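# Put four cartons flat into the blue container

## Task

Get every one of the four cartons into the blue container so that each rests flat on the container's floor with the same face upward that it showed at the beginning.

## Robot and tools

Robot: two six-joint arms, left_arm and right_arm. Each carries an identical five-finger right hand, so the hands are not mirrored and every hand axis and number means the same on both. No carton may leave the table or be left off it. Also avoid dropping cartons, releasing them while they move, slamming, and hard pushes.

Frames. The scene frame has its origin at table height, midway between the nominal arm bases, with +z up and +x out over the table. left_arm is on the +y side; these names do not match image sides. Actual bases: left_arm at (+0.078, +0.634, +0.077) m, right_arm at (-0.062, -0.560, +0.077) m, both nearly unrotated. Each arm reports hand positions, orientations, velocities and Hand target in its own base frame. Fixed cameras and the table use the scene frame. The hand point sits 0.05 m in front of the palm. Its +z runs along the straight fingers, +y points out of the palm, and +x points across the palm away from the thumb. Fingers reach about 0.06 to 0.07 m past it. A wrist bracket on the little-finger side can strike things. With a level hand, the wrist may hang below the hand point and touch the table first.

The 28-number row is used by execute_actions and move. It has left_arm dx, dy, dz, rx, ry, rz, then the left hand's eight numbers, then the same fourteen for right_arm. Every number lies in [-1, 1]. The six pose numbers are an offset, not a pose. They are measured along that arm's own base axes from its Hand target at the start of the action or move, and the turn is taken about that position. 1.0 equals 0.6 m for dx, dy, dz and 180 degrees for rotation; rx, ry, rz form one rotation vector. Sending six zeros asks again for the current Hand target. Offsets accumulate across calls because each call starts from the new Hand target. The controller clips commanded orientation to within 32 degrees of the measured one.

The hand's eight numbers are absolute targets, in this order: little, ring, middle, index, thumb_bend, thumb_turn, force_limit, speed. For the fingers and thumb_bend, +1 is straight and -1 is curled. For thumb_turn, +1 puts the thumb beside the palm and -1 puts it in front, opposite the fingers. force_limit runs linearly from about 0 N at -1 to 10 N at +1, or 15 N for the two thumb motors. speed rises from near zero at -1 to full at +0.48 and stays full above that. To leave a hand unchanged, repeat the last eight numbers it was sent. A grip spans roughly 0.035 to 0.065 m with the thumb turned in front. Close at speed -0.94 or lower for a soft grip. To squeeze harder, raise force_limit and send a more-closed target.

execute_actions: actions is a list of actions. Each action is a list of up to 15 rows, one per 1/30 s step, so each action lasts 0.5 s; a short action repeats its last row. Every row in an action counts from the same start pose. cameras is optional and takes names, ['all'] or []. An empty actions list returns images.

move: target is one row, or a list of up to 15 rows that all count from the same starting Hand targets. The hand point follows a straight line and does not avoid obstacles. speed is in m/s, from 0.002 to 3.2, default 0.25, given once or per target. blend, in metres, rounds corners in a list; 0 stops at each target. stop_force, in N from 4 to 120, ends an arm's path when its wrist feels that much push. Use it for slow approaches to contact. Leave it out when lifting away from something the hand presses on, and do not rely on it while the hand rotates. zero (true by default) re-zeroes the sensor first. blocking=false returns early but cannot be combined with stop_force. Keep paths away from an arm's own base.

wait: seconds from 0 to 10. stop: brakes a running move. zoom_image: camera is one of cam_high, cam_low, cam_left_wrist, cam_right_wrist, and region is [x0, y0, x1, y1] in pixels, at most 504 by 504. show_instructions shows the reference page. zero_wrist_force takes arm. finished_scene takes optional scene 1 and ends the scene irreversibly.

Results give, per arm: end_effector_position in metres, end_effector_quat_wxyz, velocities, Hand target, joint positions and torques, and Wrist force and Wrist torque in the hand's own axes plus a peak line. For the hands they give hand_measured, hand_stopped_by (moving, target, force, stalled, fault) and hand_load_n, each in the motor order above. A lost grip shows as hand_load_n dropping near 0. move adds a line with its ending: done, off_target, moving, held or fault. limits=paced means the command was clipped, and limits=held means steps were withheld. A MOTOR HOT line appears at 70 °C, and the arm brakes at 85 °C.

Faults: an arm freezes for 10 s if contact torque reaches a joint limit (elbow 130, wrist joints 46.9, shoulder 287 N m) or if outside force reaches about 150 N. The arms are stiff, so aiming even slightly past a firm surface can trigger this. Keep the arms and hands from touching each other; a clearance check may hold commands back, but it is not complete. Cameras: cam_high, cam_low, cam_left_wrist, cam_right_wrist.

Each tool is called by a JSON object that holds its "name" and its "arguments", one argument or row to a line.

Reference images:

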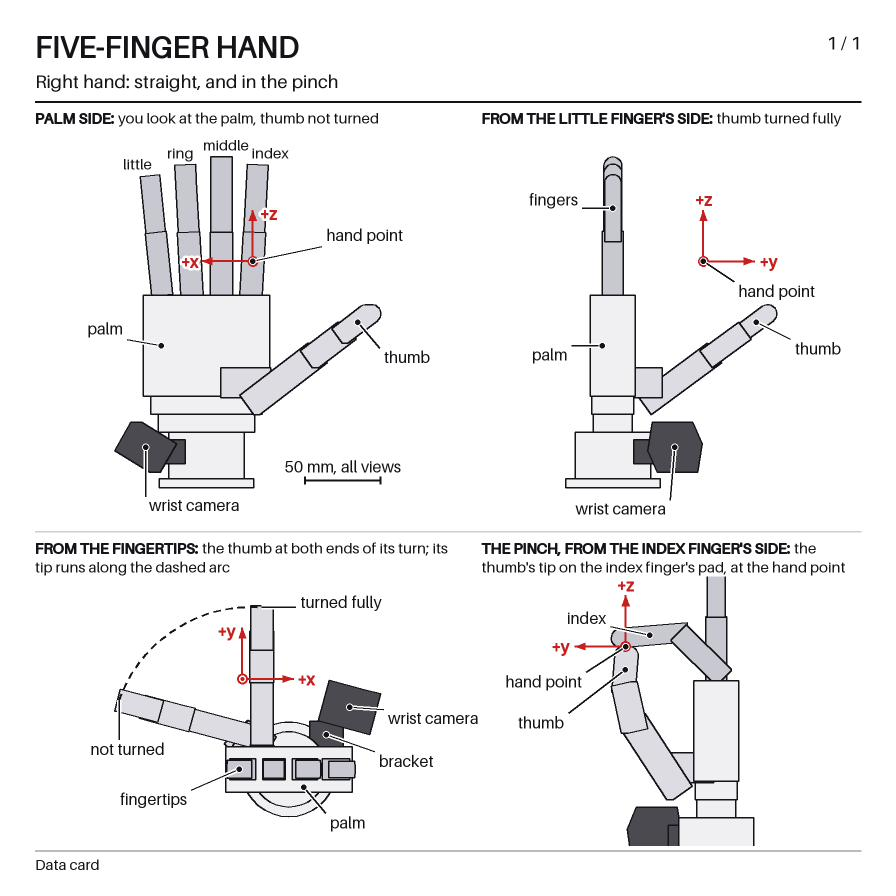

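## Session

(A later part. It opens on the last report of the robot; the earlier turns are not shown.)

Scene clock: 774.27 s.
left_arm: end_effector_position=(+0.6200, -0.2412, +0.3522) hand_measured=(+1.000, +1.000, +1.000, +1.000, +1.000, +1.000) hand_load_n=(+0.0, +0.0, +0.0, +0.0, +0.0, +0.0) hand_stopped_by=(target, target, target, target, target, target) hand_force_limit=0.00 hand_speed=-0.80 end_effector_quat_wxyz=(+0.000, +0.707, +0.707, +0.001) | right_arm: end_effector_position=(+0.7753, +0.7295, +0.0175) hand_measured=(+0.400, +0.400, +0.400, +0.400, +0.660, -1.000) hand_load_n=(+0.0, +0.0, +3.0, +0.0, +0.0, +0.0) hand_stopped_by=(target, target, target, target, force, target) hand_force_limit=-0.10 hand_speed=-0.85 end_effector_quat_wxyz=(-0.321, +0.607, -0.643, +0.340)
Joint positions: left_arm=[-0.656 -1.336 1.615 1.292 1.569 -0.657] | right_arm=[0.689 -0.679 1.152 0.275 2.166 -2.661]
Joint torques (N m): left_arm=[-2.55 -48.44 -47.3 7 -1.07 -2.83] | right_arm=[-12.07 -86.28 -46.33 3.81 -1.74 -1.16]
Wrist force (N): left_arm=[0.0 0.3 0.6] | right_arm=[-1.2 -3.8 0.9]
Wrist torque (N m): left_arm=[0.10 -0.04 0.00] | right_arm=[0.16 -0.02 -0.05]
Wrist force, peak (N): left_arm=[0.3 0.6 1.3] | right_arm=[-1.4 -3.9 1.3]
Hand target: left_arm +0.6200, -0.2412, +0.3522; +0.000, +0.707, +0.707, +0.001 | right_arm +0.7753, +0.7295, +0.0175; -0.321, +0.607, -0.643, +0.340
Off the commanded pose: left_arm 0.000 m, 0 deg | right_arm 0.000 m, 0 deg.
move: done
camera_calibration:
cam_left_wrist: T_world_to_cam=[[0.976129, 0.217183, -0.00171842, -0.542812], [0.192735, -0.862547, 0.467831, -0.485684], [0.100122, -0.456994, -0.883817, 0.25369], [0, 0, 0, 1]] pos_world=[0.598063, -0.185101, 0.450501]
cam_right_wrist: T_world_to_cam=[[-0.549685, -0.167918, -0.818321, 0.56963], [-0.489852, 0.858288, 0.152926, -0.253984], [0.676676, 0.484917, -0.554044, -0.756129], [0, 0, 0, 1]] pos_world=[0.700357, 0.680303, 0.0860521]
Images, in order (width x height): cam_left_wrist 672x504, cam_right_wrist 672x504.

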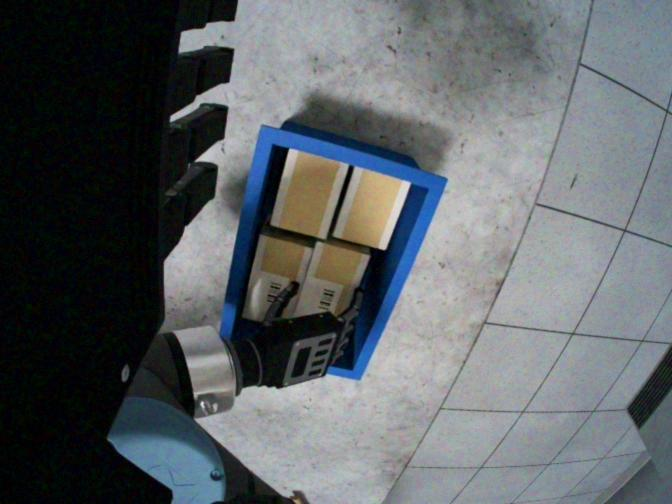

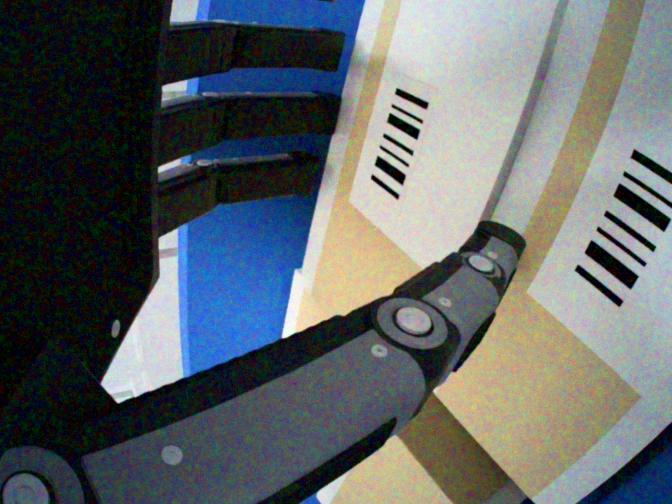

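{"name": "move", "arguments": {
  "target": [
    [0,0,0,0,0,0,1,1,1,1,1,1,0,-0.8,0.01,0,0,0,0,0,0.4,0.4,0.4,0.4,0.1,-1,-0.1,-0.85],
    [0,0,0,0,0,0,1,1,1,1,1,1,0,-0.8,0.01,0,0.25,0,0,0,0.4,0.4,0.4,0.4,0.1,-1,-0.1,-0.85]
  ],
  "speed": 0.06
}}

{"name": "move", "arguments": {
  "target": [
    [0,0,0,0,0,0,1,1,1,1,1,1,0,-0.8,-0.2,-0.4,0.2,0,0,0,0.4,0.4,0.4,0.4,0.1,-1,-0.1,-0.85]
  ],
  "speed": 0.25,
  "cameras": ["all"]
}}

{"name": "zoom_image", "arguments": {
  "camera": "cam_left_wrist",
  "region": [200, 100, 470, 400]
}}

{"name": "zoom_image", "arguments": {
  "camera": "cam_high",
  "region": [440, 170, 570, 280]
}}

Scene clock: 789.53 s.
left_arm: end_effector_position=(+0.6200, -0.2412, +0.3522) hand_measured=(+1.000, +1.000, +1.000, +1.000, +1.000, +1.000) hand_load_n=(+0.0, +0.0, +0.0, +0.0, +0.0, +0.0) hand_stopped_by=(target, target, target, target, target, target) hand_force_limit=0.00 hand_speed=-0.80 end_effector_quat_wxyz=(+0.000, +0.707, +0.707, +0.001) | right_arm: end_effector_position=(+0.7814, +0.7296, +0.1679) hand_measured=(+0.400, +0.400, +0.400, +0.400, +0.660, -1.000) hand_load_n=(+0.0, +0.0, +0.0, +0.0, +0.0, +0.0) hand_stopped_by=(target, target, target, target, force, target) hand_force_limit=-0.10 hand_speed=-0.85 end_effector_quat_wxyz=(-0.321, +0.607, -0.643, +0.340) end_effector_velocity=(+0.000, +0.001, -0.002) end_effector_angular_velocity=(+0.001, -0.002, +0.000)
Joint positions: left_arm=[-0.656 -1.336 1.615 1.292 1.569 -0.657] | right_arm=[0.685 -0.773 1.044 0.475 2.163 -2.665]
Joint velocities: left_arm=[within noise] | right_arm=[0 0.001 0.002 -0.006 0 0]
Joint torques (N m): left_arm=[-0.78 -49.26 -47.53 7.03 -1.16 -2.72] | right_arm=[14.93 -82.05 -25.04 -0.42 1.56 0.33]
Wrist force (N): left_arm=[0.1 0.3 0.7] | right_arm=[-0.7 -0.4 0.4]
Wrist torque (N m): left_arm=[0.09 -0.05 0.00] | right_arm=[0.02 -0.03 0.31]
Wrist force, peak (N): left_arm=[0.2 0.5 1.2] | right_arm=[-0.8 -4.2 0.9]
Hand target: left_arm +0.6200, -0.2412, +0.3522; +0.000, +0.707, +0.707, +0.001 | right_arm +0.7813, +0.7295, +0.1675; -0.321, +0.607, -0.643, +0.340
Off the commanded pose: left_arm 0.000 m, 0 deg | right_arm 0.000 m, 0 deg.
move: done

Scene clock: 791.20 s.
left_arm: end_effector_position=(+0.6200, -0.2412, +0.3522) hand_measured=(+1.000, +1.000, +1.000, +1.000, +1.000, +1.000) hand_load_n=(+0.0, +0.0, -0.5, +0.0, +0.0, +0.0) hand_stopped_by=(target, target, target, target, target, target) hand_force_limit=0.00 hand_speed=-0.80 end_effector_quat_wxyz=(+0.000, +0.707, +0.707, +0.001) | right_arm: end_effector_position=(+0.6614, +0.4895, +0.2873) hand_measured=(+0.400, +0.400, +0.400, +0.400, +0.660, -1.000) hand_load_n=(+0.0, +0.0, +0.0, +0.0, +0.0, +0.0) hand_stopped_by=(target, target, target, target, force, target) hand_force_limit=-0.10 hand_speed=-0.85 end_effector_quat_wxyz=(-0.321, +0.607, -0.643, +0.340)
Joint positions: left_arm=[-0.656 -1.336 1.615 1.292 1.569 -0.657] | right_arm=[0.517 -1.275 1.608 0.35 2.036 -2.792]
Joint torques (N m): left_arm=[-1.96 -49.37 -47.62 7.18 -1.01 -2.7] | right_arm=[10.46 -75.96 -44.01 0.34 2.76 1.79]
Wrist force (N): left_arm=[0.0 -0.2 0.6] | right_arm=[-0.5 -0.1 0.7]
Wrist torque (N m): left_arm=[0.03 -0.04 -0.01] | right_arm=[0.04 -0.06 0.09]
Wrist force, peak (N): left_arm=[0.0 0.5 1.2] | right_arm=[-2.3 0.1 2.1]
Hand target: left_arm +0.6200, -0.2412, +0.3522; +0.000, +0.707, +0.707, +0.001 | right_arm +0.6613, +0.4895, +0.2875; -0.321, +0.607, -0.643, +0.340
Off the commanded pose: left_arm 0.000 m, 0 deg | right_arm 0.000 m, 0 deg.
move: done
camera_calibration:
cam_left_wrist: T_world_to_cam=[[0.976129, 0.217183, -0.00171842, -0.542812], [0.192735, -0.862547, 0.467831, -0.485684], [0.100122, -0.456994, -0.883817, 0.25369], [0, 0, 0, 1]] pos_world=[0.598063, -0.185101, 0.450501]
cam_right_wrist: T_world_to_cam=[[-0.549781, -0.167887, -0.818263, 0.687607], [-0.489797, 0.858309, 0.152985, -0.145126], [0.676639, 0.484891, -0.554113, -0.413081], [0, 0, 0, 1]] pos_world=[0.586458, 0.440303, 0.355952]

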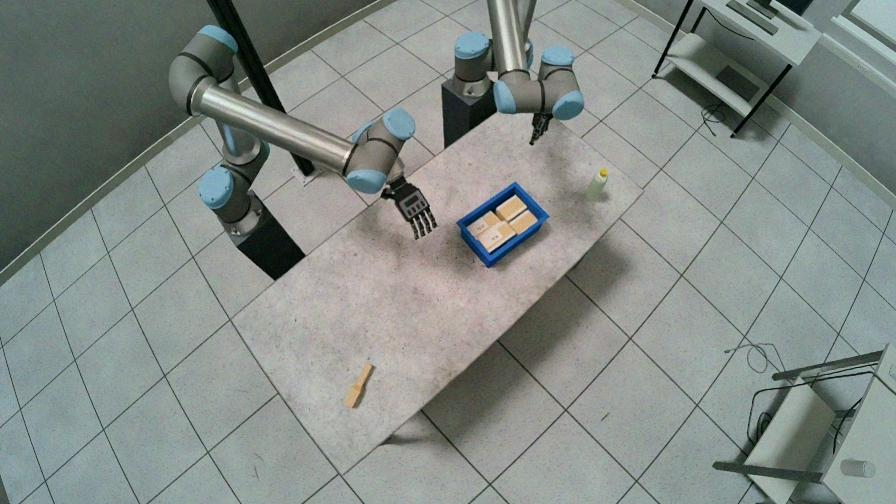

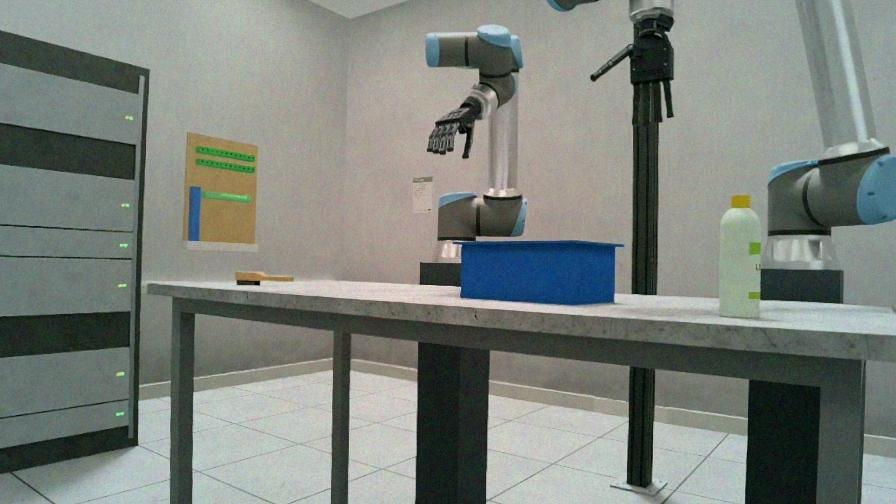

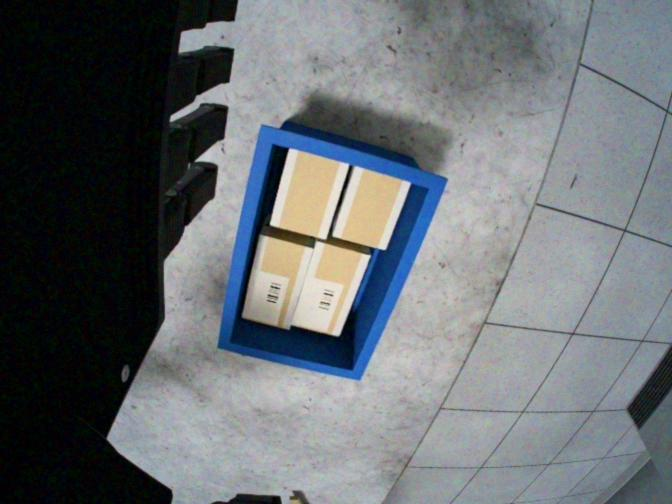

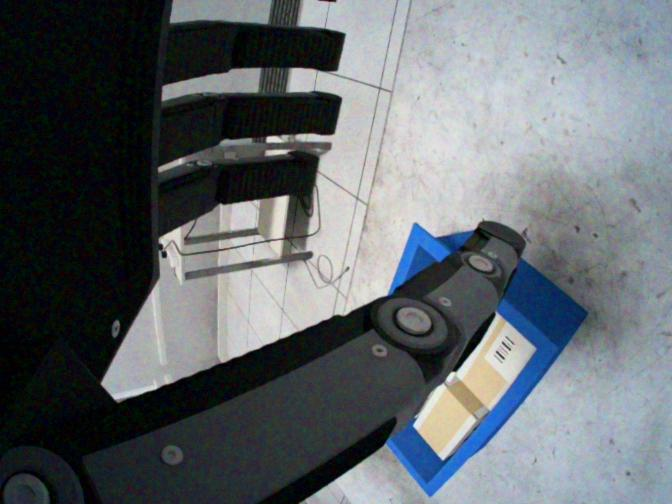

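Scaled by 1.680 from the camera's 672x504 image, which has a finer 960x720 frame.

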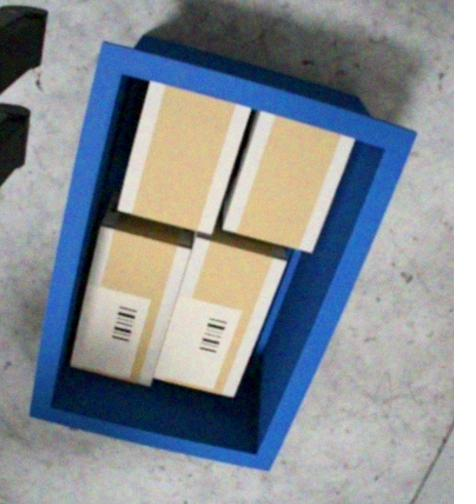

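Scaled by 3.877.

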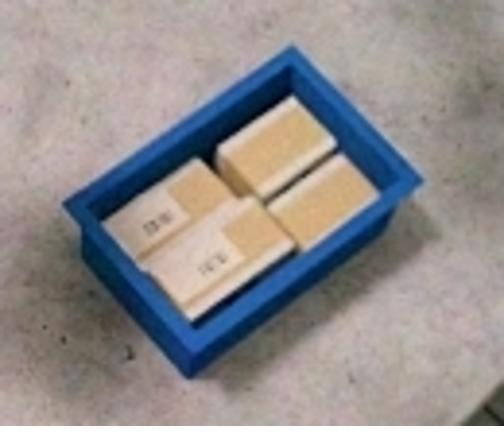

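{"name": "zoom_image", "arguments": {
  "camera": "cam_left_wrist",
  "region": [230, 210, 390, 360]
}}

Scaled by 3.150 from the camera's 672x504 image, which has a finer 960x720 frame.

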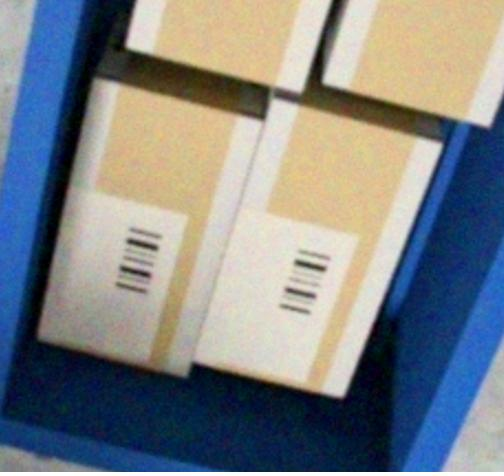

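{"name": "finished_scene", "arguments": {

}}

The scene is finished: the task was done.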